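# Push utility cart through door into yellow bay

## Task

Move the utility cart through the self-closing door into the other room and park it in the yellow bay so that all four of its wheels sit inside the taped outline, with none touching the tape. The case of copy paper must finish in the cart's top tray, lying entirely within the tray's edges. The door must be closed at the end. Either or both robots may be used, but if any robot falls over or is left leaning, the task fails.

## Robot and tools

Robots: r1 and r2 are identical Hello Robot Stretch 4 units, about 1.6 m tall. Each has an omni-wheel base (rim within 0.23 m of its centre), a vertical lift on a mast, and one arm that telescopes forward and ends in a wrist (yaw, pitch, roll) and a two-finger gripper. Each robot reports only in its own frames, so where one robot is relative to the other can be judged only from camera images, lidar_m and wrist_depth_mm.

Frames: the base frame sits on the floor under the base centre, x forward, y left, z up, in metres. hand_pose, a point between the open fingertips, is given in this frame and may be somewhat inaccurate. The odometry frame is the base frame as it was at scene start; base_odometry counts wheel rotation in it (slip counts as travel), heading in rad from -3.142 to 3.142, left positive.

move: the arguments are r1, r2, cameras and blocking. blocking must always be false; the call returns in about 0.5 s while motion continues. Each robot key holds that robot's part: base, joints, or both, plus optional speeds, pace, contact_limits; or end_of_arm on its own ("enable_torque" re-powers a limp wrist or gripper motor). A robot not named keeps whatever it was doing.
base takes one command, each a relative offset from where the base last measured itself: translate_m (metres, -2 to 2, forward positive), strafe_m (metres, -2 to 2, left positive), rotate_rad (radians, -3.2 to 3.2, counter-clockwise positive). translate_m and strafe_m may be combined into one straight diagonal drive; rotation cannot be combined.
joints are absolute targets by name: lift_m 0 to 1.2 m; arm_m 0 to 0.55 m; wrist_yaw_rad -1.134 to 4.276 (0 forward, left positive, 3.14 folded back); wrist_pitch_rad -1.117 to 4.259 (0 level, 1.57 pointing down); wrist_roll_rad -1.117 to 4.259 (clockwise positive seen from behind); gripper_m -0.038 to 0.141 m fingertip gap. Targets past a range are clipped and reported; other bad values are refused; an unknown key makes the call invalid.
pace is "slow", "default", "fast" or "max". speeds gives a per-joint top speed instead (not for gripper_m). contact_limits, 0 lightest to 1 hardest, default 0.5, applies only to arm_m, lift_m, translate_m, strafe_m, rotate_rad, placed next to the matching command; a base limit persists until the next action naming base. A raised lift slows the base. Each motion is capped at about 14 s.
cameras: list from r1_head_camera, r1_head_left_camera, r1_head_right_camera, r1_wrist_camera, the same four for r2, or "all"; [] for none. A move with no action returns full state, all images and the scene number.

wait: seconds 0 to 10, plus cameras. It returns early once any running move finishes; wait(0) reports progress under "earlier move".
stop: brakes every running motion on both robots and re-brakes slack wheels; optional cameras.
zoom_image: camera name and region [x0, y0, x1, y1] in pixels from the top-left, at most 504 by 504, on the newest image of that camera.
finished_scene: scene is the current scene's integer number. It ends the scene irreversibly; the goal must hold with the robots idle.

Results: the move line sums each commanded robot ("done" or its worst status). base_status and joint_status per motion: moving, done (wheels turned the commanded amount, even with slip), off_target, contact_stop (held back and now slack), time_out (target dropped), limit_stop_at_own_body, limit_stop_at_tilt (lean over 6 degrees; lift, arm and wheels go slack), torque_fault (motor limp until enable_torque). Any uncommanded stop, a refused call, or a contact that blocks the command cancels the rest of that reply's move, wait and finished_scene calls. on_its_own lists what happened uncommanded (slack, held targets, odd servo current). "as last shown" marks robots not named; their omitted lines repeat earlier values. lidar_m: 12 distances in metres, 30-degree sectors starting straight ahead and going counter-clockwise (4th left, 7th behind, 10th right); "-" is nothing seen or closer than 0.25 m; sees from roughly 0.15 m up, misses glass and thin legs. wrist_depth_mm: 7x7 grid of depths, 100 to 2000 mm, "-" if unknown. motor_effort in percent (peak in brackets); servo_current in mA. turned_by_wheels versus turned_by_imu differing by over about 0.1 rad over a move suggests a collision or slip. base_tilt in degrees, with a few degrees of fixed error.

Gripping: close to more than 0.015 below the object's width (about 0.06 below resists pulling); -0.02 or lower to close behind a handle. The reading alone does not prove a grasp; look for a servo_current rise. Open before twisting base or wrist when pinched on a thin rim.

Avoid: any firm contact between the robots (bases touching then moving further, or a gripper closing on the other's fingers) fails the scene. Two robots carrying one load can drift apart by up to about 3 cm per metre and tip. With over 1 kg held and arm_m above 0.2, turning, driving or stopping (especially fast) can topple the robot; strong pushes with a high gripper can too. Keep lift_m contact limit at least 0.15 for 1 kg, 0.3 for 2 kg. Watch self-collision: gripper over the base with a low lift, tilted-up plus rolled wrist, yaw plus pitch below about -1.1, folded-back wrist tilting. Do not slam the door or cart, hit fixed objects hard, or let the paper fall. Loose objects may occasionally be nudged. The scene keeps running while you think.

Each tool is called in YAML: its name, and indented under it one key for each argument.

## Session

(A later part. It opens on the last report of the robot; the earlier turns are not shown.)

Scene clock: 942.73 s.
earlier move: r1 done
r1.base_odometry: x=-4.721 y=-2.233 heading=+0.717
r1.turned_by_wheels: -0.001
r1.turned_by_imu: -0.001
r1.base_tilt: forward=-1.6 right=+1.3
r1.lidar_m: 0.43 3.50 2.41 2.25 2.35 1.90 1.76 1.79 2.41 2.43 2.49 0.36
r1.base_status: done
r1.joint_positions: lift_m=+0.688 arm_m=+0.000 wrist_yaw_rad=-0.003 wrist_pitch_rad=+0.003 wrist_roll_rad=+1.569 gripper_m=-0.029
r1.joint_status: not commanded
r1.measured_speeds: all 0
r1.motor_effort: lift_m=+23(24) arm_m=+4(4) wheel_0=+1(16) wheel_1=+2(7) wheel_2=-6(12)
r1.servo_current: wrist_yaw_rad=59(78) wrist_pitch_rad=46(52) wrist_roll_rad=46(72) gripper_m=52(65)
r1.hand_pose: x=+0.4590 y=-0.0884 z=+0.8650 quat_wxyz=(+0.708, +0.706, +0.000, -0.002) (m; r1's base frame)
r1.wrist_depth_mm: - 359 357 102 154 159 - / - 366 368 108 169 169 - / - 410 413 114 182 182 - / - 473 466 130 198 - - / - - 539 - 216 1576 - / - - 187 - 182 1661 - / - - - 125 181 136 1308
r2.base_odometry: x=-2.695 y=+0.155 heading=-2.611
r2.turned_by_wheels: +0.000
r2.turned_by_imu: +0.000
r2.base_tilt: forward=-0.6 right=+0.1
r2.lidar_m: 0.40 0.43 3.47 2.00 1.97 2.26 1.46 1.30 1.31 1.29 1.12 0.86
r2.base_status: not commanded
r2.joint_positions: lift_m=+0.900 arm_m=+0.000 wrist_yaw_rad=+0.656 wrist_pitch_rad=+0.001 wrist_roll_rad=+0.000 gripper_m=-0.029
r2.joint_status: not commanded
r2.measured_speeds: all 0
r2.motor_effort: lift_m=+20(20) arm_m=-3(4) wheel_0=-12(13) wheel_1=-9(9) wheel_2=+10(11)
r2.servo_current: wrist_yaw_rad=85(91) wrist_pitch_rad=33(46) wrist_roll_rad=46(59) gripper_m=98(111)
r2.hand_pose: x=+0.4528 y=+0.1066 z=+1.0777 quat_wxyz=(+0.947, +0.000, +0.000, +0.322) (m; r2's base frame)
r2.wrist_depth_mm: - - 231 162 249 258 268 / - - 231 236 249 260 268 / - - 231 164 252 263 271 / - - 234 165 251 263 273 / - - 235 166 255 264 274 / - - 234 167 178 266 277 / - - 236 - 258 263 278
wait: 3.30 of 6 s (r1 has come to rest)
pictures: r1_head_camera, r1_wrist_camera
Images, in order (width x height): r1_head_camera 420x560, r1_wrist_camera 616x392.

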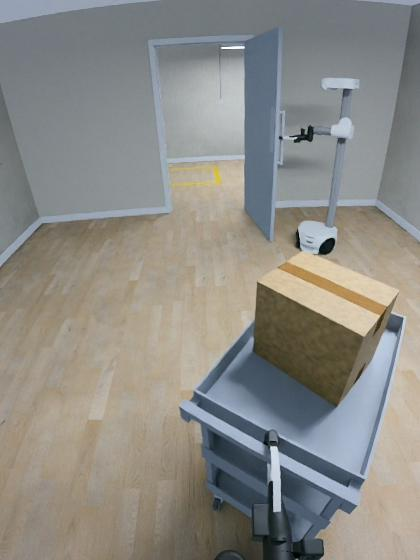

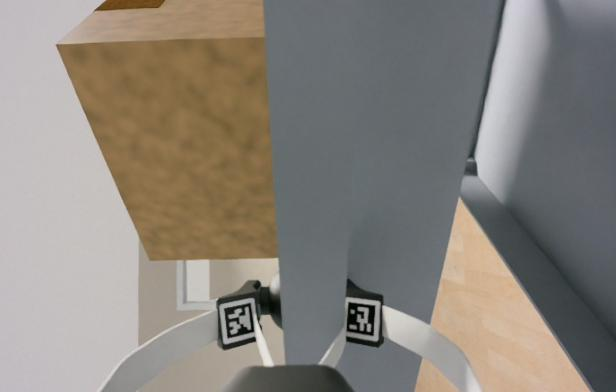

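move:
  blocking: false
  r1: {"joints": {"gripper_m": 0.1}}

wait:
  seconds: 2

move:
  blocking: false
  r1: {"base": {"translate_m": -0.1}, "pace": "slow"}

wait:
  seconds: 3
  cameras: ["r1_head_camera", "r1_wrist_camera"]

Scene clock: 976.50 s.
move: r1 moving
r1.base_odometry: x=-4.721 y=-2.233 heading=+0.717
r1.turned_by_wheels: +0.000
r1.turned_by_imu: +0.000
r1.base_tilt: forward=-1.5 right=+1.3
r1.lidar_m: 0.44 3.51 2.44 2.25 2.35 1.87 1.76 1.83 2.43 2.42 2.47 0.36
r1.base_status: not commanded
r1.joint_positions: lift_m=+0.688 arm_m=+0.000 wrist_yaw_rad=-0.003 wrist_pitch_rad=+0.003 wrist_roll_rad=+1.569 gripper_m=-0.004
r1.joint_status: gripper_m moving
r1.measured_speeds: all 0
r1.motor_effort: lift_m=+23(24) arm_m=+4(4) wheel_0=+0(1) wheel_1=+2(2) wheel_2=-6(6)
r1.servo_current: wrist_yaw_rad=59(59) wrist_pitch_rad=39(46) wrist_roll_rad=46(65) gripper_m=78(78)
r1.hand_pose: x=+0.4590 y=-0.0884 z=+0.8650 quat_wxyz=(+0.708, +0.706, +0.000, -0.002) (m; r1's base frame)
r1.wrist_depth_mm: - 355 355 102 155 158 - / - 370 370 109 172 169 - / - 415 418 122 183 183 - / - 488 469 133 199 200 - / - - 549 521 219 1618 - / - - 206 - 185 1661 - / - - 187 147 179 1499 1336
r2: as last shown
r2.lidar_m: 0.39 0.42 3.47 1.99 1.97 2.25 1.44 1.28 1.29 1.27 1.15 0.85
r2.motor_effort: lift_m=+20(20) arm_m=-3(4) wheel_0=-12(13) wheel_1=-9(9) wheel_2=+11(11)
r2.servo_current: wrist_yaw_rad=78(91) wrist_pitch_rad=39(46) wrist_roll_rad=46(59) gripper_m=104(111)
r2.wrist_depth_mm: - - 230 162 248 260 268 / - - 230 234 250 259 268 / - - 233 164 249 260 271 / - - 234 165 253 262 272 / - - 235 166 255 264 273 / - - 233 167 179 267 276 / - - 236 - 259 263 278
pictures: none

Scene clock: 978.00 s.
earlier move: r1 done
r1.base_odometry: x=-4.721 y=-2.233 heading=+0.718
r1.turned_by_wheels: +0.000
r1.turned_by_imu: +0.000
r1.base_tilt: forward=-1.6 right=+1.3
r1.lidar_m: 0.45 3.50 2.44 2.26 2.33 1.89 1.77 1.83 2.42 2.44 2.49 0.33
r1.base_status: not commanded
r1.joint_positions: lift_m=+0.688 arm_m=+0.000 wrist_yaw_rad=-0.003 wrist_pitch_rad=+0.003 wrist_roll_rad=+1.569 gripper_m=+0.100
r1.joint_status: all done
r1.measured_speeds: all 0
r1.motor_effort: lift_m=+24(24) arm_m=+4(4) wheel_0=+0(1) wheel_1=+2(2) wheel_2=-2(6)
r1.servo_current: wrist_yaw_rad=46(65) wrist_pitch_rad=39(52) wrist_roll_rad=52(65) gripper_m=46(85)
r1.hand_pose: x=+0.4590 y=-0.0882 z=+0.8650 quat_wxyz=(+0.708, +0.706, +0.000, -0.002) (m; r1's base frame)
r1.wrist_depth_mm: - 349 351 105 166 163 - / - 377 384 115 177 178 - / - 424 427 123 192 - - / - 521 488 140 211 - - / - - - 158 229 1708 - / - - 214 - 193 1576 1336 / - - - 144 294 1863 1255
r2.base_odometry: x=-2.695 y=+0.155 heading=-2.611
r2.turned_by_wheels: +0.000
r2.turned_by_imu: +0.000
r2.base_tilt: forward=-0.6 right=+0.1
r2.lidar_m: 0.39 0.43 3.47 1.96 1.96 2.27 1.42 1.28 1.30 1.27 1.13 0.86
r2.base_status: not commanded
r2.joint_positions: lift_m=+0.900 arm_m=+0.000 wrist_yaw_rad=+0.656 wrist_pitch_rad=+0.001 wrist_roll_rad=+0.000 gripper_m=-0.029
r2.joint_status: not commanded
r2.measured_speeds: all 0
r2.motor_effort: lift_m=+20(20) arm_m=-4(4) wheel_0=-12(13) wheel_1=-9(9) wheel_2=+10(11)
r2.servo_current: wrist_yaw_rad=91(98) wrist_pitch_rad=46(46) wrist_roll_rad=39(59) gripper_m=98(111)
r2.hand_pose: x=+0.4528 y=+0.1066 z=+1.0777 quat_wxyz=(+0.947, +0.000, +0.000, +0.322) (m; r2's base frame)
r2.wrist_depth_mm: - - 230 162 249 257 270 / - - 232 234 249 260 270 / - - 233 164 251 260 271 / - - 234 165 251 263 272 / - - 234 167 253 265 274 / - - 233 167 178 266 276 / - - 236 - 258 263 277
wait: 1.50 of 2 s (r1 has come to rest)
pictures: none

Scene clock: 978.50 s.
move: r1 moving
r1.base_odometry: x=-4.731 y=-2.241 heading=+0.717
r1.turned_by_wheels: +0.000
r1.turned_by_imu: +0.000
r1.base_tilt: forward=-1.5 right=+1.3
r1.lidar_m: 0.44 3.50 2.42 2.24 2.36 1.86 1.75 1.82 2.42 2.42 2.48 0.36
r1.base_status: translate_m moving
r1.joint_positions: lift_m=+0.688 arm_m=+0.000 wrist_yaw_rad=-0.003 wrist_pitch_rad=+0.003 wrist_roll_rad=+1.569 gripper_m=+0.100
r1.joint_status: not commanded
r1.measured_speeds: translate_m=-0.048 strafe_m=+0.000 rotate_rad=+0.002 lift_m=+0.000 arm_m=+0.000 wrist_yaw_rad=+0.000 wrist_pitch_rad=+0.000 wrist_roll_rad=+0.000
r1.motor_effort: lift_m=+23(24) arm_m=+4(4) wheel_0=-4(6) wheel_1=-7(7) wheel_2=+3(7)
r1.servo_current: wrist_yaw_rad=52(59) wrist_pitch_rad=39(46) wrist_roll_rad=46(59) gripper_m=39(46)
r1.hand_pose: x=+0.4590 y=-0.0882 z=+0.8650 quat_wxyz=(+0.708, +0.706, +0.000, -0.002) (m; r1's base frame)
r1.wrist_depth_mm: - 357 364 116 172 172 - / - 384 389 121 185 - - / - 445 439 140 201 - - / - - 500 152 220 - - / - - - 170 243 1756 - / - - 215 - 193 1576 1308 / - - - 144 319 1756 1229
r2: as last shown
r2.lidar_m: 0.40 0.44 3.49 1.99 1.96 2.25 1.43 1.30 1.30 1.28 1.14 0.83
r2.motor_effort: lift_m=+20(20) arm_m=-3(4) wheel_0=-12(13) wheel_1=-8(9) wheel_2=+10(11)
r2.servo_current: wrist_yaw_rad=98(98) wrist_pitch_rad=39(46) wrist_roll_rad=33(59) gripper_m=104(104)
r2.wrist_depth_mm: - - 230 161 250 258 267 / - - 230 235 250 260 268 / - - 233 164 250 260 271 / - - 234 165 251 263 272 / - - 235 167 254 264 276 / - - 232 167 178 266 276 / - - 236 - 259 263 278
pictures: none

Scene clock: 980.30 s.
earlier move: r1 done
r1.base_odometry: x=-4.797 y=-2.299 heading=+0.717
r1.turned_by_wheels: +0.000
r1.turned_by_imu: +0.000
r1.base_tilt: forward=-1.5 right=+1.3
r1.lidar_m: 0.49 3.52 2.45 2.24 2.35 1.76 1.66 1.73 2.28 2.44 2.47 0.43
r1.base_status: done
r1.joint_positions: lift_m=+0.688 arm_m=+0.000 wrist_yaw_rad=-0.003 wrist_pitch_rad=+0.003 wrist_roll_rad=+1.569 gripper_m=+0.100
r1.joint_status: not commanded
r1.measured_speeds: all 0
r1.motor_effort: lift_m=+24(24) arm_m=+4(4) wheel_0=-4(7) wheel_1=-2(8) wheel_2=+2(7)
r1.servo_current: wrist_yaw_rad=52(72) wrist_pitch_rad=46(52) wrist_roll_rad=52(65) gripper_m=46(52)
r1.hand_pose: x=+0.4590 y=-0.0882 z=+0.8650 quat_wxyz=(+0.708, +0.706, +0.000, -0.002) (m; r1's base frame)
r1.wrist_depth_mm: - 539 504 233 241 - - / - 462 455 251 258 - - / - - 512 488 282 - - / - - 585 564 320 878 - / - - - - 355 1983 - / - - 214 - 192 1618 - / - - - 144 462 462 466
r2.base_odometry: x=-2.695 y=+0.155 heading=-2.611
r2.turned_by_wheels: +0.000
r2.turned_by_imu: +0.000
r2.base_tilt: forward=-0.6 right=+0.1
r2.lidar_m: 0.37 0.43 3.50 1.97 1.96 2.26 1.45 1.28 1.31 1.25 1.14 0.88
r2.base_status: not commanded
r2.joint_positions: lift_m=+0.900 arm_m=+0.000 wrist_yaw_rad=+0.656 wrist_pitch_rad=+0.001 wrist_roll_rad=+0.000 gripper_m=-0.029
r2.joint_status: not commanded
r2.measured_speeds: all 0
r2.motor_effort: lift_m=+20(20) arm_m=-4(4) wheel_0=-12(13) wheel_1=-9(9) wheel_2=+10(11)
r2.servo_current: wrist_yaw_rad=78(98) wrist_pitch_rad=39(46) wrist_roll_rad=52(59) gripper_m=98(111)
r2.hand_pose: x=+0.4528 y=+0.1066 z=+1.0777 quat_wxyz=(+0.947, +0.000, +0.000, +0.322) (m; r2's base frame)
r2.wrist_depth_mm: - - 230 162 250 258 268 / - - 231 234 250 259 268 / - - 232 165 252 259 271 / - - 234 165 252 263 271 / - - 236 166 255 263 273 / - - 233 167 178 266 276 / - - 236 - 258 262 278
wait: 1.80 of 3 s (r1 has come to rest)
pictures: r1_head_camera, r1_wrist_camera
Images, in order (width x height): r1_head_camera 420x560, r1_wrist_camera 616x392.

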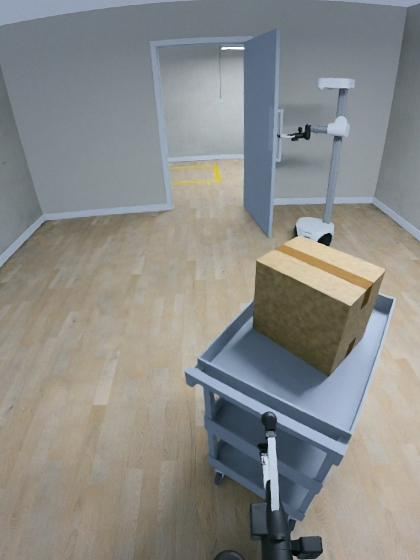

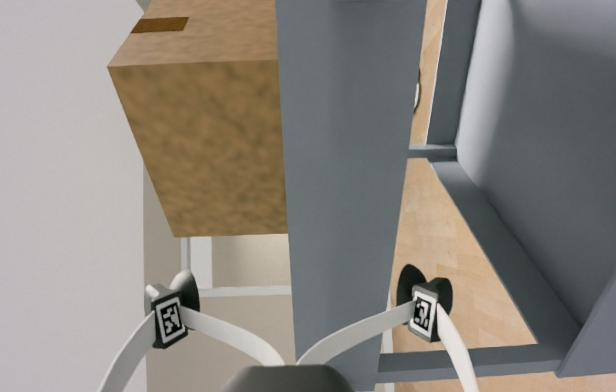

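move:
  blocking: false
  cameras: ["r1_head_camera","r1_wrist_camera"]
  r1: {"base":{"translate_m":0.08,"strafe_m":0.05},"contact_limits":{"translate_m":0.1,"strafe_m":0.1},"pace":"slow"}

wait:
  seconds: 3
  cameras: ["r1_head_camera","r1_wrist_camera"]

r1: "contact_limits": translate_m and strafe_m are given together and make one move, which takes one limit: state it under one of them only
Scene clock: 1005.80 s.
r1.base_odometry: x=-4.797 y=-2.299 heading=+0.717
r1.turned_by_wheels: +0.000
r1.turned_by_imu: +0.000
r1.base_tilt: forward=-1.6 right=+1.3
r1.lidar_m: 0.51 3.48 2.44 2.24 2.34 1.76 1.67 1.73 2.28 2.41 2.48 0.44
r1.base_status: done
r1.joint_positions: lift_m=+0.688 arm_m=+0.000 wrist_yaw_rad=-0.003 wrist_pitch_rad=+0.003 wrist_roll_rad=+1.569 gripper_m=+0.100
r1.joint_status: not commanded
r1.measured_speeds: all 0
r1.motor_effort: lift_m=+23(24) arm_m=+4(4) wheel_0=-4(7) wheel_1=-2(8) wheel_2=+2(7)
r1.servo_current: wrist_yaw_rad=39(72) wrist_pitch_rad=46(52) wrist_roll_rad=39(65) gripper_m=46(52)
r1.hand_pose: x=+0.4590 y=-0.0882 z=+0.8650 quat_wxyz=(+0.708, +0.706, +0.000, -0.002) (m; r1's base frame)
r1.wrist_depth_mm: - 530 504 231 239 - - / - 459 455 251 259 - - / - - 512 492 283 - - / - - 585 564 322 891 - / - - - - 353 1921 - / - - 214 - 193 1576 - / - - - 144 455 462 462
r2.base_odometry: x=-2.695 y=+0.155 heading=-2.611
r2.turned_by_wheels: +0.000
r2.turned_by_imu: +0.000
r2.base_tilt: forward=-0.6 right=+0.1
r2.lidar_m: 0.39 0.44 3.48 1.94 1.97 2.26 1.43 1.28 1.33 1.26 1.10 0.88
r2.base_status: not commanded
r2.joint_positions: lift_m=+0.900 arm_m=+0.000 wrist_yaw_rad=+0.656 wrist_pitch_rad=+0.001 wrist_roll_rad=+0.000 gripper_m=-0.029
r2.joint_status: not commanded
r2.measured_speeds: all 0
r2.motor_effort: lift_m=+20(20) arm_m=-4(4) wheel_0=-12(13) wheel_1=-9(9) wheel_2=+11(11)
r2.servo_current: wrist_yaw_rad=78(98) wrist_pitch_rad=46(46) wrist_roll_rad=52(59) gripper_m=98(111)
r2.hand_pose: x=+0.4528 y=+0.1066 z=+1.0777 quat_wxyz=(+0.947, +0.000, +0.000, +0.322) (m; r2's base frame)
r2.wrist_depth_mm: - - 230 162 249 257 268 / - - 231 235 249 259 268 / - - 233 164 251 260 270 / - - 233 165 253 263 273 / - - 236 166 255 264 273 / - - 233 167 178 266 276 / - - 235 - 258 263 277
pictures: none

not run: a call was refused earlier in this reply.

move:
  blocking: false
  r1: {"base":{"translate_m":0.08,"strafe_m":0.05},"contact_limits":{"translate_m":0.1},"pace":"slow"}

wait:
  seconds: 3
  cameras: ["r1_head_camera","r1_wrist_camera"]

Scene clock: 1009.50 s.
move: r1 moving
r1.base_odometry: x=-4.792 y=-2.285 heading=+0.717
r1.turned_by_wheels: +0.000
r1.turned_by_imu: +0.000
r1.base_tilt: forward=-1.6 right=+1.3
r1.lidar_m: 0.49 3.48 2.42 2.24 2.35 1.82 1.67 1.73 2.30 2.45 2.48 0.43
r1.base_status: translate_m moving; strafe_m moving
r1.joint_positions: lift_m=+0.688 arm_m=+0.000 wrist_yaw_rad=-0.003 wrist_pitch_rad=+0.003 wrist_roll_rad=+1.569 gripper_m=+0.100
r1.joint_status: not commanded
r1.measured_speeds: translate_m=+0.046 strafe_m=+0.028 rotate_rad=+0.000 lift_m=+0.000 arm_m=+0.000 wrist_yaw_rad=+0.000 wrist_pitch_rad=+0.000 wrist_roll_rad=+0.000
r1.motor_effort: lift_m=+23(24) arm_m=+4(4) wheel_0=-6(7) wheel_1=+6(8) wheel_2=-5(5)
r1.servo_current: wrist_yaw_rad=59(65) wrist_pitch_rad=39(46) wrist_roll_rad=46(65) gripper_m=39(46)
r1.contact_limits: translate_m 0.1
r1.hand_pose: x=+0.4590 y=-0.0882 z=+0.8650 quat_wxyz=(+0.708, +0.706, +0.000, -0.002) (m; r1's base frame)
r1.wrist_depth_mm: - 512 473 231 236 - - / - 459 455 247 254 - - / - - 512 216 283 - - / - - 580 554 307 - - / - - - - 347 1983 - / - - 215 - 193 1576 - / - - - 144 449 452 449
r2.base_odometry: x=-2.695 y=+0.155 heading=-2.611
r2.turned_by_wheels: +0.000
r2.turned_by_imu: +0.000
r2.base_tilt: forward=-0.6 right=+0.1
r2.lidar_m: 0.38 0.42 3.49 1.98 1.97 2.27 1.43 1.30 1.32 1.26 1.14 0.85
r2.base_status: not commanded
r2.joint_positions: lift_m=+0.900 arm_m=+0.000 wrist_yaw_rad=+0.656 wrist_pitch_rad=+0.001 wrist_roll_rad=+0.000 gripper_m=-0.029
r2.joint_status: not commanded
r2.measured_speeds: all 0
r2.motor_effort: lift_m=+20(20) arm_m=-3(3) wheel_0=-12(13) wheel_1=-9(9) wheel_2=+10(11)
r2.servo_current: wrist_yaw_rad=85(91) wrist_pitch_rad=39(46) wrist_roll_rad=46(52) gripper_m=104(104)
r2.hand_pose: x=+0.4528 y=+0.1066 z=+1.0777 quat_wxyz=(+0.947, +0.000, +0.000, +0.322) (m; r2's base frame)
r2.wrist_depth_mm: - - 231 161 249 258 268 / - - 232 236 249 259 268 / - - 233 164 251 260 270 / - - 235 165 253 264 272 / - - 236 167 253 263 273 / - - 233 167 178 266 274 / - - 236 - 258 263 278
pictures: none

Scene clock: 1011.10 s.
earlier move: r1 done
r1.base_odometry: x=-4.769 y=-2.209 heading=+0.717
r1.turned_by_wheels: +0.000
r1.turned_by_imu: +0.000
r1.base_tilt: forward=-1.6 right=+1.3
r1.lidar_m: 0.47 3.41 2.37 2.20 2.32 1.88 1.75 1.85 2.41 2.49 2.53 0.40
r1.base_status: done
r1.joint_positions: lift_m=+0.688 arm_m=+0.000 wrist_yaw_rad=-0.003 wrist_pitch_rad=+0.003 wrist_roll_rad=+1.569 gripper_m=+0.100
r1.joint_status: not commanded
r1.measured_speeds: all 0
r1.motor_effort: lift_m=+23(24) arm_m=+4(4) wheel_0=-3(7) wheel_1=+2(8) wheel_2=-3(7)
r1.servo_current: wrist_yaw_rad=46(65) wrist_pitch_rad=46(46) wrist_roll_rad=46(65) gripper_m=46(52)
r1.contact_limits: translate_m 0.1
r1.hand_pose: x=+0.4590 y=-0.0882 z=+0.8650 quat_wxyz=(+0.708, +0.706, +0.000, -0.002) (m; r1's base frame)
r1.wrist_depth_mm: - 389 392 150 205 - - / - 439 436 162 220 - - / - 521 496 179 240 - - / - - 564 262 258 1921 - / - - - - 291 1756 - / - - 214 - 193 1537 1281 / - - - 144 382 377 1160
r2.base_odometry: x=-2.695 y=+0.155 heading=-2.611
r2.turned_by_wheels: +0.000
r2.turned_by_imu: +0.000
r2.base_tilt: forward=-0.6 right=+0.1
r2.lidar_m: 0.41 0.43 3.45 1.95 1.98 2.27 1.43 1.29 1.31 1.24 1.14 0.85
r2.base_status: not commanded
r2.joint_positions: lift_m=+0.900 arm_m=+0.000 wrist_yaw_rad=+0.656 wrist_pitch_rad=+0.001 wrist_roll_rad=+0.000 gripper_m=-0.029
r2.joint_status: not commanded
r2.measured_speeds: all 0
r2.motor_effort: lift_m=+20(20) arm_m=-3(4) wheel_0=-12(13) wheel_1=-8(9) wheel_2=+11(11)
r2.servo_current: wrist_yaw_rad=72(98) wrist_pitch_rad=46(46) wrist_roll_rad=46(65) gripper_m=104(111)
r2.hand_pose: x=+0.4528 y=+0.1066 z=+1.0777 quat_wxyz=(+0.947, +0.000, +0.000, +0.322) (m; r2's base frame)
r2.wrist_depth_mm: - - 230 162 249 258 268 / - - 231 235 249 259 268 / - - 232 164 251 260 271 / - - 233 165 251 262 272 / - - 235 167 255 264 274 / - - 233 167 178 266 276 / - - 236 - 258 262 278
wait: 1.60 of 3 s (r1 has come to rest)
pictures: r1_head_camera, r1_wrist_camera
Images, in order (width x height): r1_head_camera 420x560, r1_wrist_camera 616x392.

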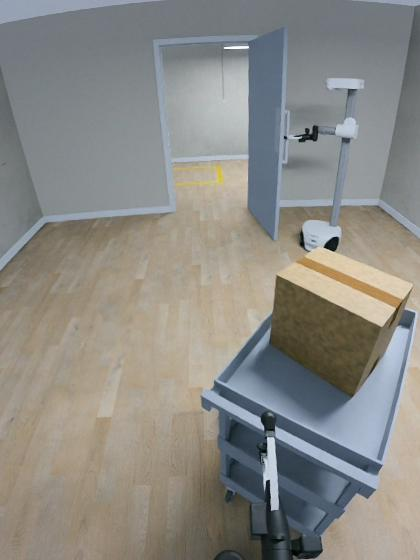

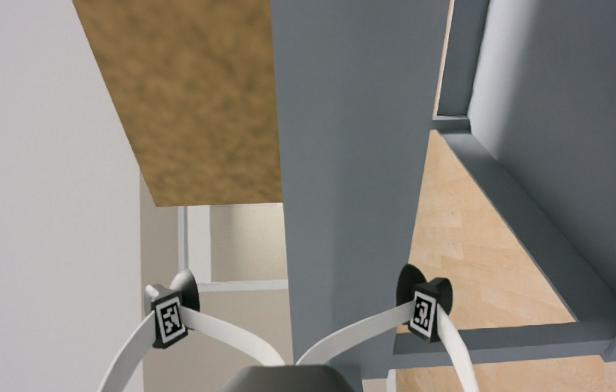

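zoom_image:
  camera: "r1_head_camera"
  region: [190, 370, 410, 560]

zoom_image:
  camera: "r1_wrist_camera"
  region: [130, 0, 616, 392]

Scaled by 2.291 from the camera's 420x560 image, which has a finer 600x800 frame.

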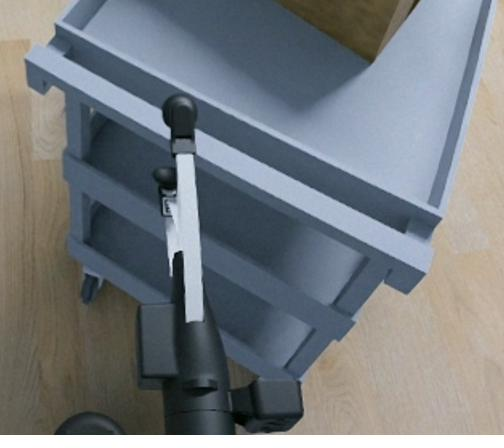

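Scaled by 1.037.

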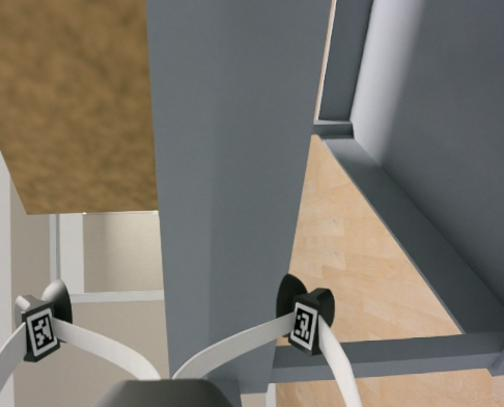

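zoom_image:
  camera: "r1_wrist_camera"
  region: [260, 200, 460, 392]

zoom_image:
  camera: "r1_wrist_camera"
  region: [260, 0, 460, 200]

zoom_image:
  camera: "r1_head_camera"
  region: [240, 390, 320, 470]

Scaled by 2.520.

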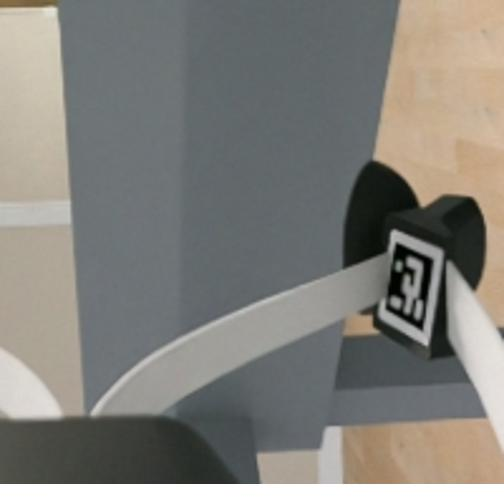

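Scaled by 2.520.

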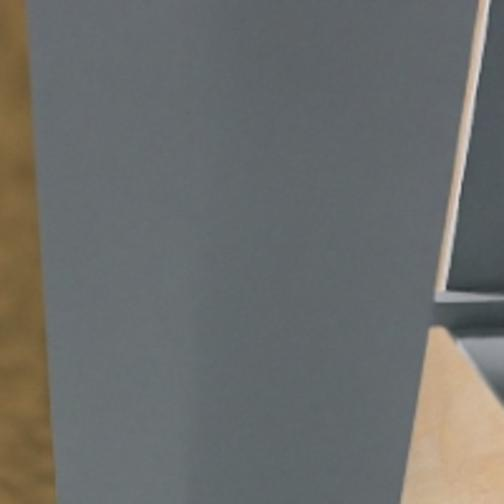

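Scaled by 6.300 from the camera's 420x560 image, which has a finer 600x800 frame.

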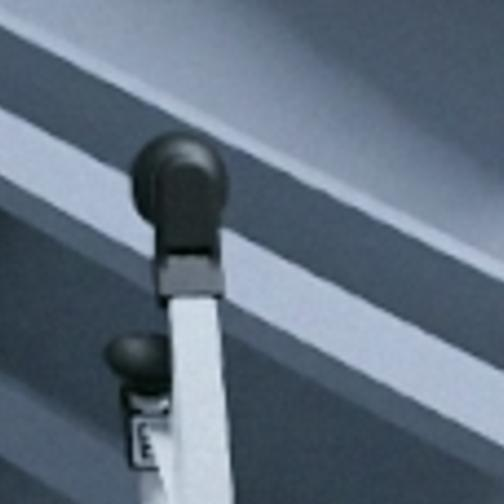

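move:
  blocking: false
  r1: {"base":{"translate_m":0.045},"contact_limits":{"translate_m":0.1},"pace":"slow"}

wait:
  seconds: 3
  cameras: ["r1_wrist_camera"]

move:
  blocking: false
  r1: {"joints":{"gripper_m":-0.03}}

wait:
  seconds: 3
  cameras: ["r1_head_camera","r1_wrist_camera"]

Scene clock: 1058.17 s.
move: r1 moving
r1.base_odometry: x=-4.760 y=-2.201 heading=+0.717
r1.turned_by_wheels: +0.000
r1.turned_by_imu: +0.000
r1.base_tilt: forward=-1.6 right=+1.3
r1.lidar_m: 0.48 3.43 2.39 2.21 2.32 1.90 1.77 1.83 2.42 2.49 0.43 0.40
r1.base_status: translate_m moving
r1.joint_positions: lift_m=+0.688 arm_m=+0.000 wrist_yaw_rad=-0.003 wrist_pitch_rad=+0.003 wrist_roll_rad=+1.569 gripper_m=+0.100
r1.joint_status: not commanded
r1.measured_speeds: translate_m=+0.048 strafe_m=+0.000 rotate_rad=+0.001 lift_m=+0.000 arm_m=+0.000 wrist_yaw_rad=+0.000 wrist_pitch_rad=+0.000 wrist_roll_rad=+0.000
r1.motor_effort: lift_m=+24(24) arm_m=+4(4) wheel_0=+4(5) wheel_1=+3(4) wheel_2=-6(6)
r1.servo_current: wrist_yaw_rad=52(52) wrist_pitch_rad=46(46) wrist_roll_rad=39(59) gripper_m=46(52)
r1.contact_limits: translate_m 0.1
r1.hand_pose: x=+0.4590 y=-0.0882 z=+0.8650 quat_wxyz=(+0.708, +0.706, +0.000, -0.002) (m; r1's base frame)
r1.wrist_depth_mm: - 382 379 142 196 - - / - 427 433 153 212 - - / - 504 484 170 232 - - / - - 554 187 252 1863 - / - - - - 274 1756 - / - - 214 - 193 1576 1255 / - - - 144 368 373 379
r2: as last shown
r2.base_tilt: forward=-0.6 right=+0.0
r2.lidar_m: 0.39 0.45 3.48 1.95 1.96 2.24 1.44 1.27 1.31 1.27 1.13 0.86
r2.servo_current: wrist_yaw_rad=85(98) wrist_pitch_rad=46(46) wrist_roll_rad=46(65) gripper_m=104(104)
r2.wrist_depth_mm: - - 231 162 249 258 268 / - - 231 235 250 259 270 / - - 232 164 251 260 270 / - - 234 165 251 263 272 / - - 236 167 254 264 273 / - - 233 167 179 266 274 / - - 236 - 258 263 279
pictures: none

Scene clock: 1059.30 s.
earlier move: r1 done
r1.base_odometry: x=-4.735 y=-2.179 heading=+0.717
r1.turned_by_wheels: +0.000
r1.turned_by_imu: +0.000
r1.base_tilt: forward=-1.6 right=+1.2
r1.lidar_m: 0.45 3.42 2.40 2.21 2.33 1.91 1.79 1.83 2.48 2.47 0.39 0.37
r1.base_status: done
r1.joint_positions: lift_m=+0.688 arm_m=+0.000 wrist_yaw_rad=-0.003 wrist_pitch_rad=+0.003 wrist_roll_rad=+1.569 gripper_m=+0.100
r1.joint_status: not commanded
r1.measured_speeds: all 0
r1.motor_effort: lift_m=+24(24) arm_m=+4(4) wheel_0=+5(6) wheel_1=+3(7) wheel_2=-1(7)
r1.servo_current: wrist_yaw_rad=52(78) wrist_pitch_rad=39(46) wrist_roll_rad=39(65) gripper_m=46(52)
r1.contact_limits: translate_m 0.1
r1.hand_pose: x=+0.4590 y=-0.0882 z=+0.8650 quat_wxyz=(+0.708, +0.706, +0.000, -0.002) (m; r1's base frame)
r1.wrist_depth_mm: - 357 364 113 170 170 - / - 399 407 120 183 - - / - 462 455 138 200 - - / - - 525 151 220 1708 - / - - - - 241 1661 1308 / - - 214 - 193 1576 1281 / - - - 144 330 338 340
r2.base_odometry: x=-2.695 y=+0.155 heading=-2.611
r2.turned_by_wheels: +0.000
r2.turned_by_imu: +0.000
r2.base_tilt: forward=-0.6 right=+0.1
r2.lidar_m: 0.40 0.43 3.47 1.96 1.98 2.24 1.45 1.30 1.31 1.25 1.14 0.81
r2.base_status: not commanded
r2.joint_positions: lift_m=+0.900 arm_m=+0.000 wrist_yaw_rad=+0.656 wrist_pitch_rad=+0.001 wrist_roll_rad=+0.000 gripper_m=-0.029
r2.joint_status: not commanded
r2.measured_speeds: all 0
r2.motor_effort: lift_m=+20(20) arm_m=-3(4) wheel_0=-12(13) wheel_1=-9(9) wheel_2=+10(11)
r2.servo_current: wrist_yaw_rad=78(98) wrist_pitch_rad=46(46) wrist_roll_rad=52(65) gripper_m=98(104)
r2.hand_pose: x=+0.4528 y=+0.1066 z=+1.0777 quat_wxyz=(+0.947, +0.000, +0.000, +0.322) (m; r2's base frame)
r2.wrist_depth_mm: - - 230 162 248 258 268 / - - 230 235 249 258 268 / - - 232 164 250 260 271 / - - 233 165 252 262 272 / - - 236 166 255 265 274 / - - 234 167 179 267 276 / - - 236 - 258 262 279
wait: 1.13 of 3 s (r1 has come to rest)
pictures: r1_wrist_camera
Images, in order (width x height): r1_wrist_camera 616x392.

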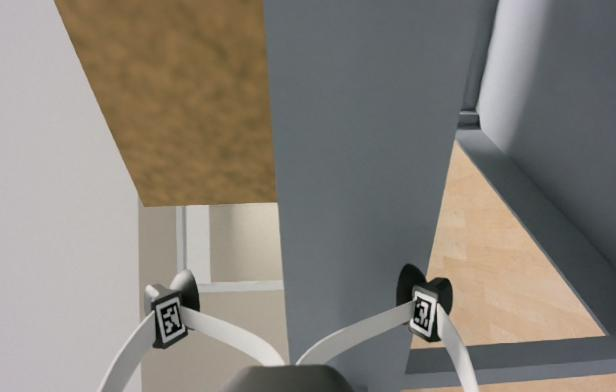

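Scene clock: 1059.80 s.
move: r1 moving
r1.base_odometry: x=-4.735 y=-2.179 heading=+0.717
r1.turned_by_wheels: +0.000
r1.turned_by_imu: +0.000
r1.base_tilt: forward=-1.6 right=+1.3
r1.lidar_m: 0.45 3.42 2.37 2.22 2.30 1.92 1.81 1.85 2.45 2.48 0.41 0.38
r1.base_status: not commanded
r1.joint_positions: lift_m=+0.688 arm_m=+0.000 wrist_yaw_rad=-0.003 wrist_pitch_rad=+0.003 wrist_roll_rad=+1.569 gripper_m=+0.084
r1.joint_status: gripper_m moving
r1.measured_speeds: all 0
r1.motor_effort: lift_m=+23(24) arm_m=+4(4) wheel_0=+4(5) wheel_1=+3(4) wheel_2=-2(2)
r1.servo_current: wrist_yaw_rad=39(65) wrist_pitch_rad=46(46) wrist_roll_rad=59(72) gripper_m=91(91)
r1.contact_limits: translate_m 0.1
r1.hand_pose: x=+0.4590 y=-0.0882 z=+0.8650 quat_wxyz=(+0.708, +0.706, +0.000, -0.002) (m; r1's base frame)
r1.wrist_depth_mm: - 359 366 113 170 171 - / - 399 402 120 183 - - / - 462 459 138 200 - - / - - 525 151 219 1661 - / - - - - 241 1661 1308 / - - 211 - 191 1537 1281 / - - - 143 330 334 342
r2: as last shown
r2.base_tilt: forward=-0.6 right=+0.0
r2.lidar_m: 0.41 0.43 3.48 1.96 1.94 2.23 1.43 1.28 1.31 1.27 1.14 0.87
r2.motor_effort: lift_m=+20(20) arm_m=-4(4) wheel_0=-13(13) wheel_1=-9(9) wheel_2=+10(11)
r2.servo_current: wrist_yaw_rad=65(98) wrist_pitch_rad=39(46) wrist_roll_rad=65(65) gripper_m=91(104)
r2.wrist_depth_mm: - - 230 162 248 258 268 / - - 230 234 250 258 267 / - - 232 164 250 260 271 / - - 234 165 251 264 272 / - - 235 167 255 264 273 / - - 231 167 178 266 276 / - - 236 - 257 263 277
pictures: none

Scene clock: 1061.30 s.
earlier move: r1 done
r1.base_odometry: x=-4.735 y=-2.179 heading=+0.717
r1.turned_by_wheels: +0.000
r1.turned_by_imu: +0.000
r1.base_tilt: forward=-1.6 right=+1.3
r1.lidar_m: 0.43 3.42 2.36 2.21 2.31 1.92 1.79 1.87 2.46 2.48 0.39 0.37
r1.base_status: not commanded
r1.joint_positions: lift_m=+0.688 arm_m=+0.000 wrist_yaw_rad=-0.003 wrist_pitch_rad=+0.006 wrist_roll_rad=+1.569 gripper_m=-0.029
r1.joint_status: all done
r1.measured_speeds: all 0
r1.motor_effort: lift_m=+24(24) arm_m=-4(4) wheel_0=+3(5) wheel_1=+3(4) wheel_2=+0(2)
r1.servo_current: wrist_yaw_rad=65(72) wrist_pitch_rad=46(52) wrist_roll_rad=46(72) gripper_m=91(169)
r1.contact_limits: translate_m 0.1
r1.hand_pose: x=+0.4591 y=-0.0882 z=+0.8642 quat_wxyz=(+0.708, +0.706, +0.001, -0.003) (m; r1's base frame)
r1.wrist_depth_mm: - 359 357 109 166 167 - / - 397 399 118 179 - - / - 459 455 129 196 - - / - - 521 - 216 1661 - / - - - - 239 1661 1308 / - - 208 197 180 1618 1281 / - 155 - 147 317 150 342
r2.base_odometry: x=-2.695 y=+0.155 heading=-2.611
r2.turned_by_wheels: +0.000
r2.turned_by_imu: +0.000
r2.base_tilt: forward=-0.6 right=+0.1
r2.lidar_m: 0.40 0.44 3.46 1.97 1.99 2.26 1.43 1.29 1.31 1.26 1.13 0.84
r2.base_status: not commanded
r2.joint_positions: lift_m=+0.900 arm_m=+0.000 wrist_yaw_rad=+0.656 wrist_pitch_rad=+0.001 wrist_roll_rad=+0.000 gripper_m=-0.029
r2.joint_status: not commanded
r2.measured_speeds: all 0
r2.motor_effort: lift_m=+20(20) arm_m=-3(4) wheel_0=-12(13) wheel_1=-9(9) wheel_2=+11(11)
r2.servo_current: wrist_yaw_rad=78(98) wrist_pitch_rad=46(46) wrist_roll_rad=39(65) gripper_m=104(104)
r2.hand_pose: x=+0.4528 y=+0.1066 z=+1.0777 quat_wxyz=(+0.947, +0.000, +0.000, +0.322) (m; r2's base frame)
r2.wrist_depth_mm: - - 230 162 248 259 268 / - - 230 235 249 259 270 / - - 233 164 251 259 271 / - - 233 165 252 263 273 / - - 235 167 254 264 274 / - - 233 167 178 266 276 / - - 236 - 258 262 278
wait: 1.50 of 3 s (r1 has come to rest)
pictures: r1_head_camera, r1_wrist_camera
Images, in order (width x height): r1_head_camera 420x560, r1_wrist_camera 616x392.

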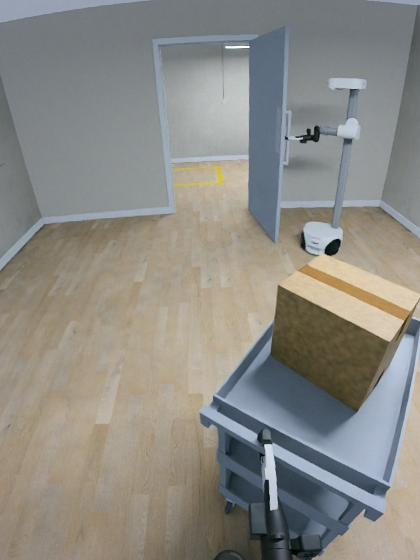

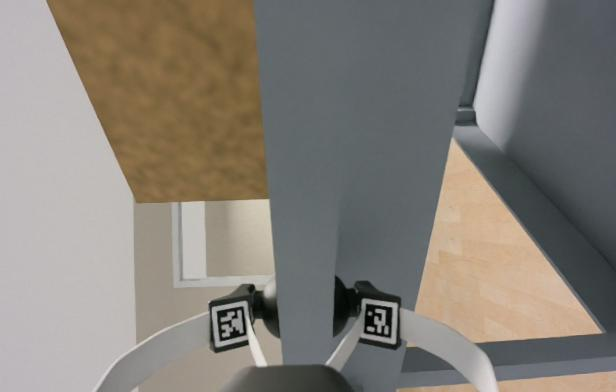

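move:
  blocking: false
  r1: {"base":{"translate_m":-0.5},"pace":"slow"}

wait:
  seconds: 8
  cameras: ["r1_head_camera"]

Scene clock: 1071.83 s.
move: r1 moving
r1.base_odometry: x=-4.744 y=-2.187 heading=+0.717
r1.turned_by_wheels: +0.000
r1.turned_by_imu: -0.001
r1.base_tilt: forward=-1.6 right=+1.3
r1.lidar_m: 0.46 3.42 2.37 2.19 2.32 1.90 1.79 1.84 2.46 2.47 0.39 0.37
r1.base_status: translate_m moving
r1.joint_positions: lift_m=+0.688 arm_m=+0.000 wrist_yaw_rad=-0.001 wrist_pitch_rad=+0.006 wrist_roll_rad=+1.569 gripper_m=-0.029
r1.joint_status: not commanded
r1.measured_speeds: translate_m=-0.048 strafe_m=+0.000 rotate_rad=+0.001 lift_m=+0.000 arm_m=+0.000 wrist_yaw_rad=+0.008 wrist_pitch_rad=+0.000 wrist_roll_rad=+0.000
r1.motor_effort: lift_m=+23(24) arm_m=-4(4) wheel_0=-4(9) wheel_1=-6(6) wheel_2=+6(10)
r1.servo_current: wrist_yaw_rad=46(59) wrist_pitch_rad=46(52) wrist_roll_rad=46(65) gripper_m=91(91)
r1.hand_pose: x=+0.4592 y=-0.0877 z=+0.8642 quat_wxyz=(+0.708, +0.706, +0.002, -0.002) (m; r1's base frame)
r1.wrist_depth_mm: - 357 362 110 168 167 - / - 397 399 118 180 - - / - 455 455 129 197 - - / - - 521 - 216 1661 - / - - - - 240 1661 1281 / - - 208 197 180 1618 1281 / - 155 - 147 314 140 336
r2: as last shown
r2.lidar_m: 0.40 0.44 3.47 1.99 1.99 2.26 1.45 1.30 1.31 1.26 1.13 0.86
r2.motor_effort: lift_m=+20(20) arm_m=-4(4) wheel_0=-13(13) wheel_1=-9(9) wheel_2=+10(11)
r2.servo_current: wrist_yaw_rad=91(91) wrist_pitch_rad=39(46) wrist_roll_rad=46(52) gripper_m=104(104)
r2.wrist_depth_mm: - - 230 161 248 258 268 / - - 230 236 250 259 270 / - - 232 164 251 260 271 / - - 233 165 252 262 272 / - - 235 167 255 265 273 / - - 233 167 178 267 277 / - - 236 - 258 262 277
pictures: none

Scene clock: 1077.63 s.
earlier move: r1 done
r1.base_odometry: x=-5.112 y=-2.508 heading=+0.717
r1.turned_by_wheels: +0.000
r1.turned_by_imu: +0.000
r1.base_tilt: forward=-1.6 right=+1.3
r1.lidar_m: 0.73 3.39 2.32 2.17 2.02 1.39 1.30 1.35 1.79 2.49 2.57 0.71
r1.base_status: done
r1.joint_positions: lift_m=+0.688 arm_m=+0.000 wrist_yaw_rad=-0.001 wrist_pitch_rad=+0.003 wrist_roll_rad=+1.569 gripper_m=-0.029
r1.joint_status: not commanded
r1.measured_speeds: all 0
r1.motor_effort: lift_m=+20(24) arm_m=-3(4) wheel_0=-3(11) wheel_1=-2(8) wheel_2=+3(11)
r1.servo_current: wrist_yaw_rad=46(72) wrist_pitch_rad=46(59) wrist_roll_rad=33(72) gripper_m=65(98)
r1.hand_pose: x=+0.4592 y=-0.0876 z=+0.8653 quat_wxyz=(+0.708, +0.706, +0.001, -0.001) (m; r1's base frame)
r1.wrist_depth_mm: - - - - - 1499 508 / - - 798 525 - - 530 / - - 759 549 - - 554 / - - 831 569 - - 580 / - - - 866 - 788 1060 / - - 208 199 178 1756 1182 / - - 176 - 173 1576 1229
r2.base_odometry: x=-2.695 y=+0.155 heading=-2.611
r2.turned_by_wheels: +0.000
r2.turned_by_imu: +0.001
r2.base_tilt: forward=-0.6 right=+0.1
r2.lidar_m: 0.41 0.43 3.49 2.12 2.11 2.25 1.47 1.28 1.30 1.27 1.14 0.85
r2.base_status: not commanded
r2.joint_positions: lift_m=+0.900 arm_m=+0.000 wrist_yaw_rad=+0.656 wrist_pitch_rad=+0.001 wrist_roll_rad=+0.000 gripper_m=-0.029
r2.joint_status: not commanded
r2.measured_speeds: all 0
r2.motor_effort: lift_m=+20(20) arm_m=-3(4) wheel_0=-13(13) wheel_1=-9(9) wheel_2=+11(11)
r2.servo_current: wrist_yaw_rad=85(98) wrist_pitch_rad=39(52) wrist_roll_rad=52(59) gripper_m=104(111)
r2.hand_pose: x=+0.4528 y=+0.1066 z=+1.0777 quat_wxyz=(+0.947, +0.000, +0.000, +0.322) (m; r2's base frame)
r2.wrist_depth_mm: - - 230 162 249 258 270 / - - 231 234 250 259 270 / - - 233 164 251 260 272 / - - 233 165 253 263 272 / - - 235 167 255 265 274 / - - 233 167 178 266 276 / - - 236 - 259 263 278
wait: 5.80 of 8 s (r1 has come to rest)
pictures: r1_head_camera
Images, in order (width x height): r1_head_camera 420x560.

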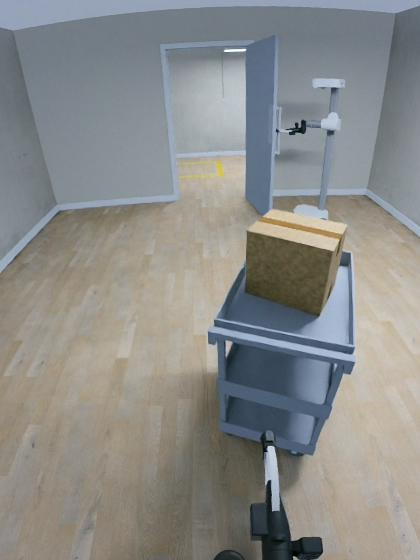

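move:
  blocking: false
  r1: {"base":{"rotate_rad":0.05},"joints":{"gripper_m":0.1},"pace":"slow"}

wait:
  seconds: 2

move:
  blocking: false
  r1: {"base":{"translate_m":0.19,"strafe_m":-0.087},"contact_limits":{"translate_m":0.1},"pace":"slow"}

wait:
  seconds: 4
  cameras: ["r1_head_camera","r1_wrist_camera"]

Scene clock: 1104.03 s.
move: r1 moving
r1.base_odometry: x=-5.112 y=-2.508 heading=+0.766
r1.turned_by_wheels: +0.049
r1.turned_by_imu: +0.049
r1.base_tilt: forward=-1.6 right=+1.3
r1.lidar_m: 0.71 3.19 2.27 2.20 1.92 1.38 1.28 1.35 1.87 2.48 2.59 0.72
r1.base_status: rotate_rad moving
r1.joint_positions: lift_m=+0.688 arm_m=+0.000 wrist_yaw_rad=-0.001 wrist_pitch_rad=+0.003 wrist_roll_rad=+1.569 gripper_m=-0.016
r1.joint_status: gripper_m moving
r1.measured_speeds: all 0
r1.motor_effort: lift_m=+20(21) arm_m=-3(4) wheel_0=-2(6) wheel_1=-2(6) wheel_2=-3(4)
r1.servo_current: wrist_yaw_rad=52(59) wrist_pitch_rad=39(46) wrist_roll_rad=59(59) gripper_m=59(72)
r1.hand_pose: x=+0.4592 y=-0.0876 z=+0.8653 quat_wxyz=(+0.708, +0.706, +0.001, -0.001) (m; r1's base frame)
r1.wrist_depth_mm: - - - 500 - - 504 / - - 732 525 - - 525 / - - 768 544 - - 559 / - - 854 585 - - 585 / - - - - - 820 1060 / - - - 198 - 1863 1255 / - - 180 187 144 1576 1255
r2: as last shown
r2.turned_by_imu: +0.000
r2.lidar_m: 0.38 0.43 3.48 2.12 2.13 2.21 1.44 1.28 1.33 1.23 1.14 0.87
r2.motor_effort: lift_m=+20(20) arm_m=-4(4) wheel_0=-12(13) wheel_1=-9(9) wheel_2=+10(11)
r2.servo_current: wrist_yaw_rad=78(98) wrist_pitch_rad=39(52) wrist_roll_rad=52(59) gripper_m=104(104)
r2.wrist_depth_mm: - - 230 162 249 258 268 / - - 232 234 249 259 267 / - - 233 164 251 260 271 / - - 234 165 251 263 272 / - - 236 166 254 264 273 / - - 234 167 178 265 276 / - - 235 - 258 263 277
pictures: none

Scene clock: 1106.03 s.
earlier move: r1 moving
r1.base_odometry: x=-5.112 y=-2.508 heading=+0.766
r1.turned_by_wheels: +0.000
r1.turned_by_imu: +0.000
r1.base_tilt: forward=-1.6 right=+1.3
r1.lidar_m: 0.71 3.19 2.29 2.18 1.88 1.35 1.30 1.37 1.88 2.51 2.59 0.72
r1.base_status: done
r1.joint_positions: lift_m=+0.688 arm_m=+0.000 wrist_yaw_rad=-0.001 wrist_pitch_rad=+0.003 wrist_roll_rad=+1.569 gripper_m=+0.052
r1.joint_status: gripper_m moving
r1.measured_speeds: all 0
r1.motor_effort: lift_m=+20(21) arm_m=-3(4) wheel_0=-4(6) wheel_1=-2(6) wheel_2=-3(4)
r1.servo_current: wrist_yaw_rad=52(65) wrist_pitch_rad=46(46) wrist_roll_rad=52(65) gripper_m=33(72)
r1.hand_pose: x=+0.4592 y=-0.0876 z=+0.8653 quat_wxyz=(+0.708, +0.706, +0.001, -0.001) (m; r1's base frame)
r1.wrist_depth_mm: - - - 500 - - 500 / - - 715 521 - - 530 / - - 768 544 - - 559 / - - 854 585 - - 585 / - - - - - 809 1078 / - - 195 - 189 1708 1255 / - - - 153 - 1537 1255
r2.base_odometry: x=-2.695 y=+0.155 heading=-2.611
r2.turned_by_wheels: +0.000
r2.turned_by_imu: +0.000
r2.base_tilt: forward=-0.6 right=+0.1
r2.lidar_m: 0.38 0.43 3.48 2.13 2.13 2.25 1.47 1.30 1.31 1.28 1.14 0.81
r2.base_status: not commanded
r2.joint_positions: lift_m=+0.900 arm_m=+0.000 wrist_yaw_rad=+0.656 wrist_pitch_rad=+0.001 wrist_roll_rad=+0.000 gripper_m=-0.029
r2.joint_status: not commanded
r2.measured_speeds: all 0
r2.motor_effort: lift_m=+20(20) arm_m=-3(4) wheel_0=-12(13) wheel_1=-8(9) wheel_2=+11(11)
r2.servo_current: wrist_yaw_rad=78(98) wrist_pitch_rad=39(52) wrist_roll_rad=39(65) gripper_m=104(111)
r2.hand_pose: x=+0.4528 y=+0.1066 z=+1.0777 quat_wxyz=(+0.947, +0.000, +0.000, +0.322) (m; r2's base frame)
r2.wrist_depth_mm: - - 230 161 249 258 267 / - - 230 235 249 259 270 / - - 232 164 251 259 271 / - - 233 165 251 263 272 / - - 235 167 253 264 274 / - - 233 167 178 266 276 / - - 236 - 258 263 279
wait: 2.00 s; no rest
pictures: none

Scene clock: 1106.53 s.
earlier move: r1 moving
move: r1 moving
r1.base_odometry: x=-5.099 y=-2.503 heading=+0.767
r1.turned_by_wheels: +0.000
r1.turned_by_imu: +0.000
r1.base_tilt: forward=-1.6 right=+1.3
r1.lidar_m: 0.72 3.22 2.28 2.17 1.90 1.39 1.31 1.38 1.90 2.52 2.57 0.71
r1.base_status: translate_m moving; strafe_m moving
r1.joint_positions: lift_m=+0.688 arm_m=+0.000 wrist_yaw_rad=-0.001 wrist_pitch_rad=+0.003 wrist_roll_rad=+1.569 gripper_m=+0.068
r1.joint_status: gripper_m moving
r1.measured_speeds: translate_m=+0.048 strafe_m=-0.022 rotate_rad=+0.000 lift_m=+0.000 arm_m=+0.000 wrist_yaw_rad=+0.000 wrist_pitch_rad=+0.000 wrist_roll_rad=+0.000
r1.motor_effort: lift_m=+20(21) arm_m=-4(4) wheel_0=+5(6) wheel_1=+3(4) wheel_2=-7(8)
r1.servo_current: wrist_yaw_rad=39(65) wrist_pitch_rad=46(46) wrist_roll_rad=52(65) gripper_m=59(59)
r1.contact_limits: translate_m 0.1
r1.hand_pose: x=+0.4592 y=-0.0876 z=+0.8653 quat_wxyz=(+0.708, +0.706, +0.001, -0.001) (m; r1's base frame)
r1.wrist_depth_mm: - - - 496 - - 492 / - - 691 508 - - 521 / - - 768 535 - - 544 / - - 842 569 - - 574 / - - - - - 809 1078 / - - 191 - 191 1661 1255 / - - - 150 - 1863 1255
r2: as last shown
r2.lidar_m: 0.41 0.45 3.49 2.13 2.13 2.20 1.42 1.28 1.33 1.27 1.13 0.84
r2.motor_effort: lift_m=+20(20) arm_m=-3(4) wheel_0=-12(13) wheel_1=-9(9) wheel_2=+11(11)
r2.servo_current: wrist_yaw_rad=91(98) wrist_pitch_rad=39(52) wrist_roll_rad=59(59) gripper_m=104(104)
r2.wrist_depth_mm: - - 230 162 249 258 268 / - - 231 233 251 259 268 / - - 233 164 250 259 271 / - - 233 165 251 263 272 / - - 235 167 255 265 273 / - - 233 167 178 266 277 / - - 236 - 257 263 279
pictures: none

Scene clock: 1109.30 s.
earlier move: r1 done
r1.base_odometry: x=-4.915 y=-2.439 heading=+0.767
r1.turned_by_wheels: +0.000
r1.turned_by_imu: +0.000
r1.base_tilt: forward=-1.6 right=+1.3
r1.lidar_m: 0.54 3.34 2.38 2.26 2.16 1.57 1.49 1.57 2.17 2.42 2.50 0.50
r1.base_status: done
r1.joint_positions: lift_m=+0.688 arm_m=+0.000 wrist_yaw_rad=-0.001 wrist_pitch_rad=+0.003 wrist_roll_rad=+1.569 gripper_m=+0.100
r1.joint_status: all done
r1.measured_speeds: all 0
r1.motor_effort: lift_m=+20(21) arm_m=-4(4) wheel_0=+3(7) wheel_1=+3(5) wheel_2=-1(8)
r1.servo_current: wrist_yaw_rad=59(65) wrist_pitch_rad=33(52) wrist_roll_rad=52(72) gripper_m=39(59)
r1.contact_limits: translate_m 0.1
r1.hand_pose: x=+0.4592 y=-0.0876 z=+0.8653 quat_wxyz=(+0.708, +0.706, +0.001, -0.001) (m; r1's base frame)
r1.wrist_depth_mm: - - - 254 307 - - / - - 521 508 329 - - / - - 549 535 342 - - / - - 603 585 366 - - / - - 661 640 - 1983 - / - - 213 - 193 1576 - / - - - 144 445 449 452
r2.base_odometry: x=-2.695 y=+0.155 heading=-2.611
r2.turned_by_wheels: +0.000
r2.turned_by_imu: +0.000
r2.base_tilt: forward=-0.6 right=+0.1
r2.lidar_m: 0.41 0.45 3.48 2.14 2.13 2.23 1.45 1.30 1.32 1.27 1.12 0.85
r2.base_status: not commanded
r2.joint_positions: lift_m=+0.900 arm_m=+0.000 wrist_yaw_rad=+0.656 wrist_pitch_rad=+0.001 wrist_roll_rad=+0.000 gripper_m=-0.029
r2.joint_status: not commanded
r2.measured_speeds: all 0
r2.motor_effort: lift_m=+20(20) arm_m=-3(4) wheel_0=-13(13) wheel_1=-9(9) wheel_2=+11(11)
r2.servo_current: wrist_yaw_rad=72(98) wrist_pitch_rad=46(52) wrist_roll_rad=46(59) gripper_m=104(111)
r2.hand_pose: x=+0.4528 y=+0.1066 z=+1.0777 quat_wxyz=(+0.947, +0.000, +0.000, +0.322) (m; r2's base frame)
r2.wrist_depth_mm: - - 229 162 249 258 267 / - - 229 235 250 260 268 / - - 233 164 251 262 270 / - - 234 165 252 263 272 / - - 234 167 255 264 273 / - - 233 167 178 266 276 / - - 236 - 258 263 279
wait: 2.77 of 4 s (r1 has come to rest)
pictures: r1_head_camera, r1_wrist_camera
Images, in order (width x height): r1_head_camera 420x560, r1_wrist_camera 616x392.

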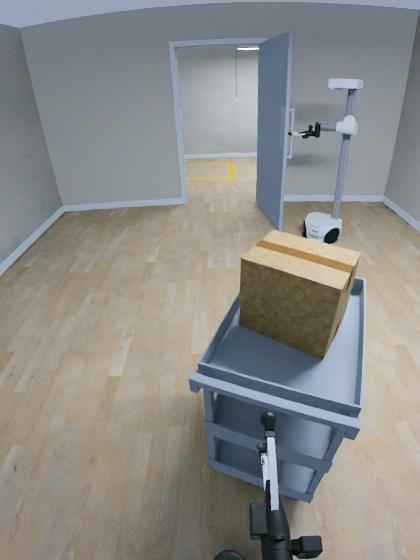

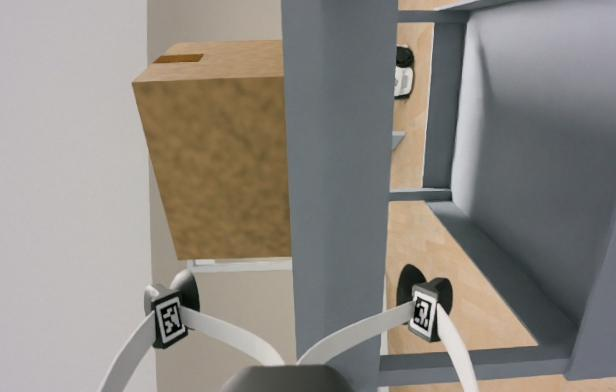

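move:
  blocking: false
  r1: {"base":{"translate_m":0.125},"contact_limits":{"translate_m":0.1},"pace":"slow"}

wait:
  seconds: 4
  cameras: ["r1_head_camera","r1_wrist_camera"]

zoom_image:
  camera: "r1_wrist_camera"
  region: [200, 192, 400, 392]

Scene clock: 1123.50 s.
move: r1 moving
r1.base_odometry: x=-4.906 y=-2.430 heading=+0.767
r1.turned_by_wheels: +0.000
r1.turned_by_imu: +0.000
r1.base_tilt: forward=-1.6 right=+1.3
r1.lidar_m: 0.49 3.32 2.37 2.27 2.16 1.59 1.50 1.56 2.17 2.43 2.50 0.50
r1.base_status: translate_m moving
r1.joint_positions: lift_m=+0.688 arm_m=+0.000 wrist_yaw_rad=-0.001 wrist_pitch_rad=+0.003 wrist_roll_rad=+1.569 gripper_m=+0.100
r1.joint_status: not commanded
r1.measured_speeds: translate_m=+0.049 strafe_m=+0.000 rotate_rad=+0.001 lift_m=+0.000 arm_m=+0.000 wrist_yaw_rad=+0.000 wrist_pitch_rad=+0.000 wrist_roll_rad=+0.000
r1.motor_effort: lift_m=+21(21) arm_m=-4(4) wheel_0=+5(7) wheel_1=+2(5) wheel_2=-5(7)
r1.servo_current: wrist_yaw_rad=39(59) wrist_pitch_rad=39(46) wrist_roll_rad=33(65) gripper_m=39(46)
r1.contact_limits: translate_m 0.1
r1.hand_pose: x=+0.4592 y=-0.0876 z=+0.8653 quat_wxyz=(+0.708, +0.706, +0.001, -0.001) (m; r1's base frame)
r1.wrist_depth_mm: - - - 244 298 - - / - - 504 257 315 - - / - - 544 521 - - - / - - 597 580 353 - - / - - 654 627 373 - - / - - 215 - 192 1618 - / - - - 144 439 439 436
r2: as last shown
r2.lidar_m: 0.39 0.43 3.50 2.13 2.13 2.23 1.44 1.29 1.31 1.26 1.13 0.86
r2.servo_current: wrist_yaw_rad=91(91) wrist_pitch_rad=39(46) wrist_roll_rad=39(59) gripper_m=98(111)
r2.wrist_depth_mm: - - 230 161 249 258 267 / - - 231 235 250 259 268 / - - 233 164 252 260 272 / - - 234 165 252 262 273 / - - 234 167 254 264 274 / - - 233 167 178 267 277 / - - 235 - 259 263 278
pictures: none

Scene clock: 1125.53 s.
earlier move: r1 done
r1.base_odometry: x=-4.825 y=-2.352 heading=+0.767
r1.turned_by_wheels: +0.000
r1.turned_by_imu: +0.000
r1.base_tilt: forward=-1.6 right=+1.2
r1.lidar_m: 0.44 3.34 2.38 2.27 2.33 1.69 1.60 1.68 2.33 2.42 2.49 0.40
r1.base_status: done
r1.joint_positions: lift_m=+0.688 arm_m=+0.000 wrist_yaw_rad=-0.001 wrist_pitch_rad=+0.003 wrist_roll_rad=+1.569 gripper_m=+0.100
r1.joint_status: not commanded
r1.measured_speeds: all 0
r1.motor_effort: lift_m=+20(21) arm_m=-4(4) wheel_0=+4(7) wheel_1=+1(6) wheel_2=-3(7)
r1.servo_current: wrist_yaw_rad=52(72) wrist_pitch_rad=39(52) wrist_roll_rad=46(65) gripper_m=39(46)
r1.contact_limits: translate_m 0.1
r1.hand_pose: x=+0.4592 y=-0.0876 z=+0.8653 quat_wxyz=(+0.708, +0.706, +0.001, -0.001) (m; r1's base frame)
r1.wrist_depth_mm: - 436 421 144 199 - - / - 399 402 152 209 - - / - 442 439 161 221 - - / - 496 480 169 234 - - / - - 530 181 247 1863 - / - - 215 - 197 1618 1308 / - - - 144 281 1808 1255
r2.base_odometry: x=-2.695 y=+0.155 heading=-2.611
r2.turned_by_wheels: +0.000
r2.turned_by_imu: +0.000
r2.base_tilt: forward=-0.6 right=+0.1
r2.lidar_m: 0.39 0.44 3.48 2.15 2.11 2.26 1.44 1.27 1.31 1.27 1.13 0.83
r2.base_status: not commanded
r2.joint_positions: lift_m=+0.900 arm_m=+0.000 wrist_yaw_rad=+0.656 wrist_pitch_rad=+0.001 wrist_roll_rad=+0.000 gripper_m=-0.029
r2.joint_status: not commanded
r2.measured_speeds: all 0
r2.motor_effort: lift_m=+20(20) arm_m=-3(4) wheel_0=-12(13) wheel_1=-9(9) wheel_2=+10(11)
r2.servo_current: wrist_yaw_rad=72(98) wrist_pitch_rad=39(46) wrist_roll_rad=52(65) gripper_m=104(111)
r2.hand_pose: x=+0.4528 y=+0.1066 z=+1.0777 quat_wxyz=(+0.947, +0.000, +0.000, +0.322) (m; r2's base frame)
r2.wrist_depth_mm: - - 230 161 249 258 268 / - - 231 234 251 258 270 / - - 232 164 251 260 272 / - - 234 165 252 264 272 / - - 236 167 255 264 274 / - - 232 167 178 266 277 / - - 236 - 258 263 278
wait: 2.03 of 4 s (r1 has come to rest)
pictures: r1_head_camera, r1_wrist_camera
Images, in order (width x height): r1_head_camera 420x560, r1_wrist_camera 616x392.

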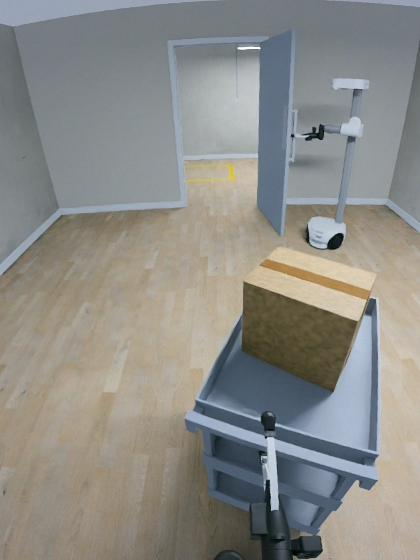

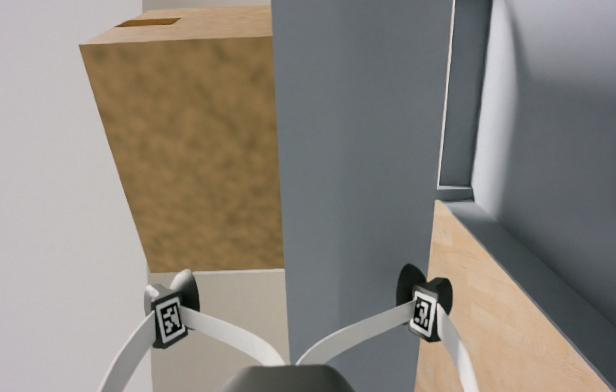

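Scaled by 2.520.

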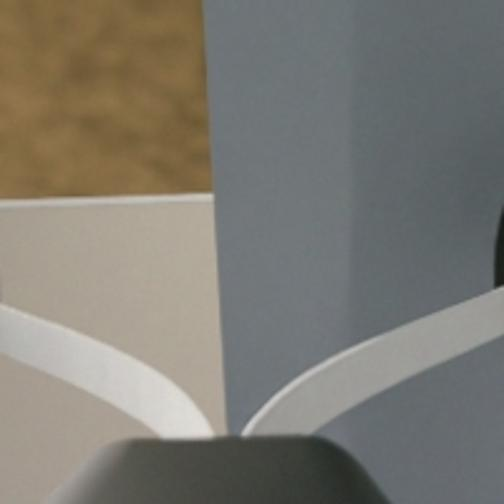

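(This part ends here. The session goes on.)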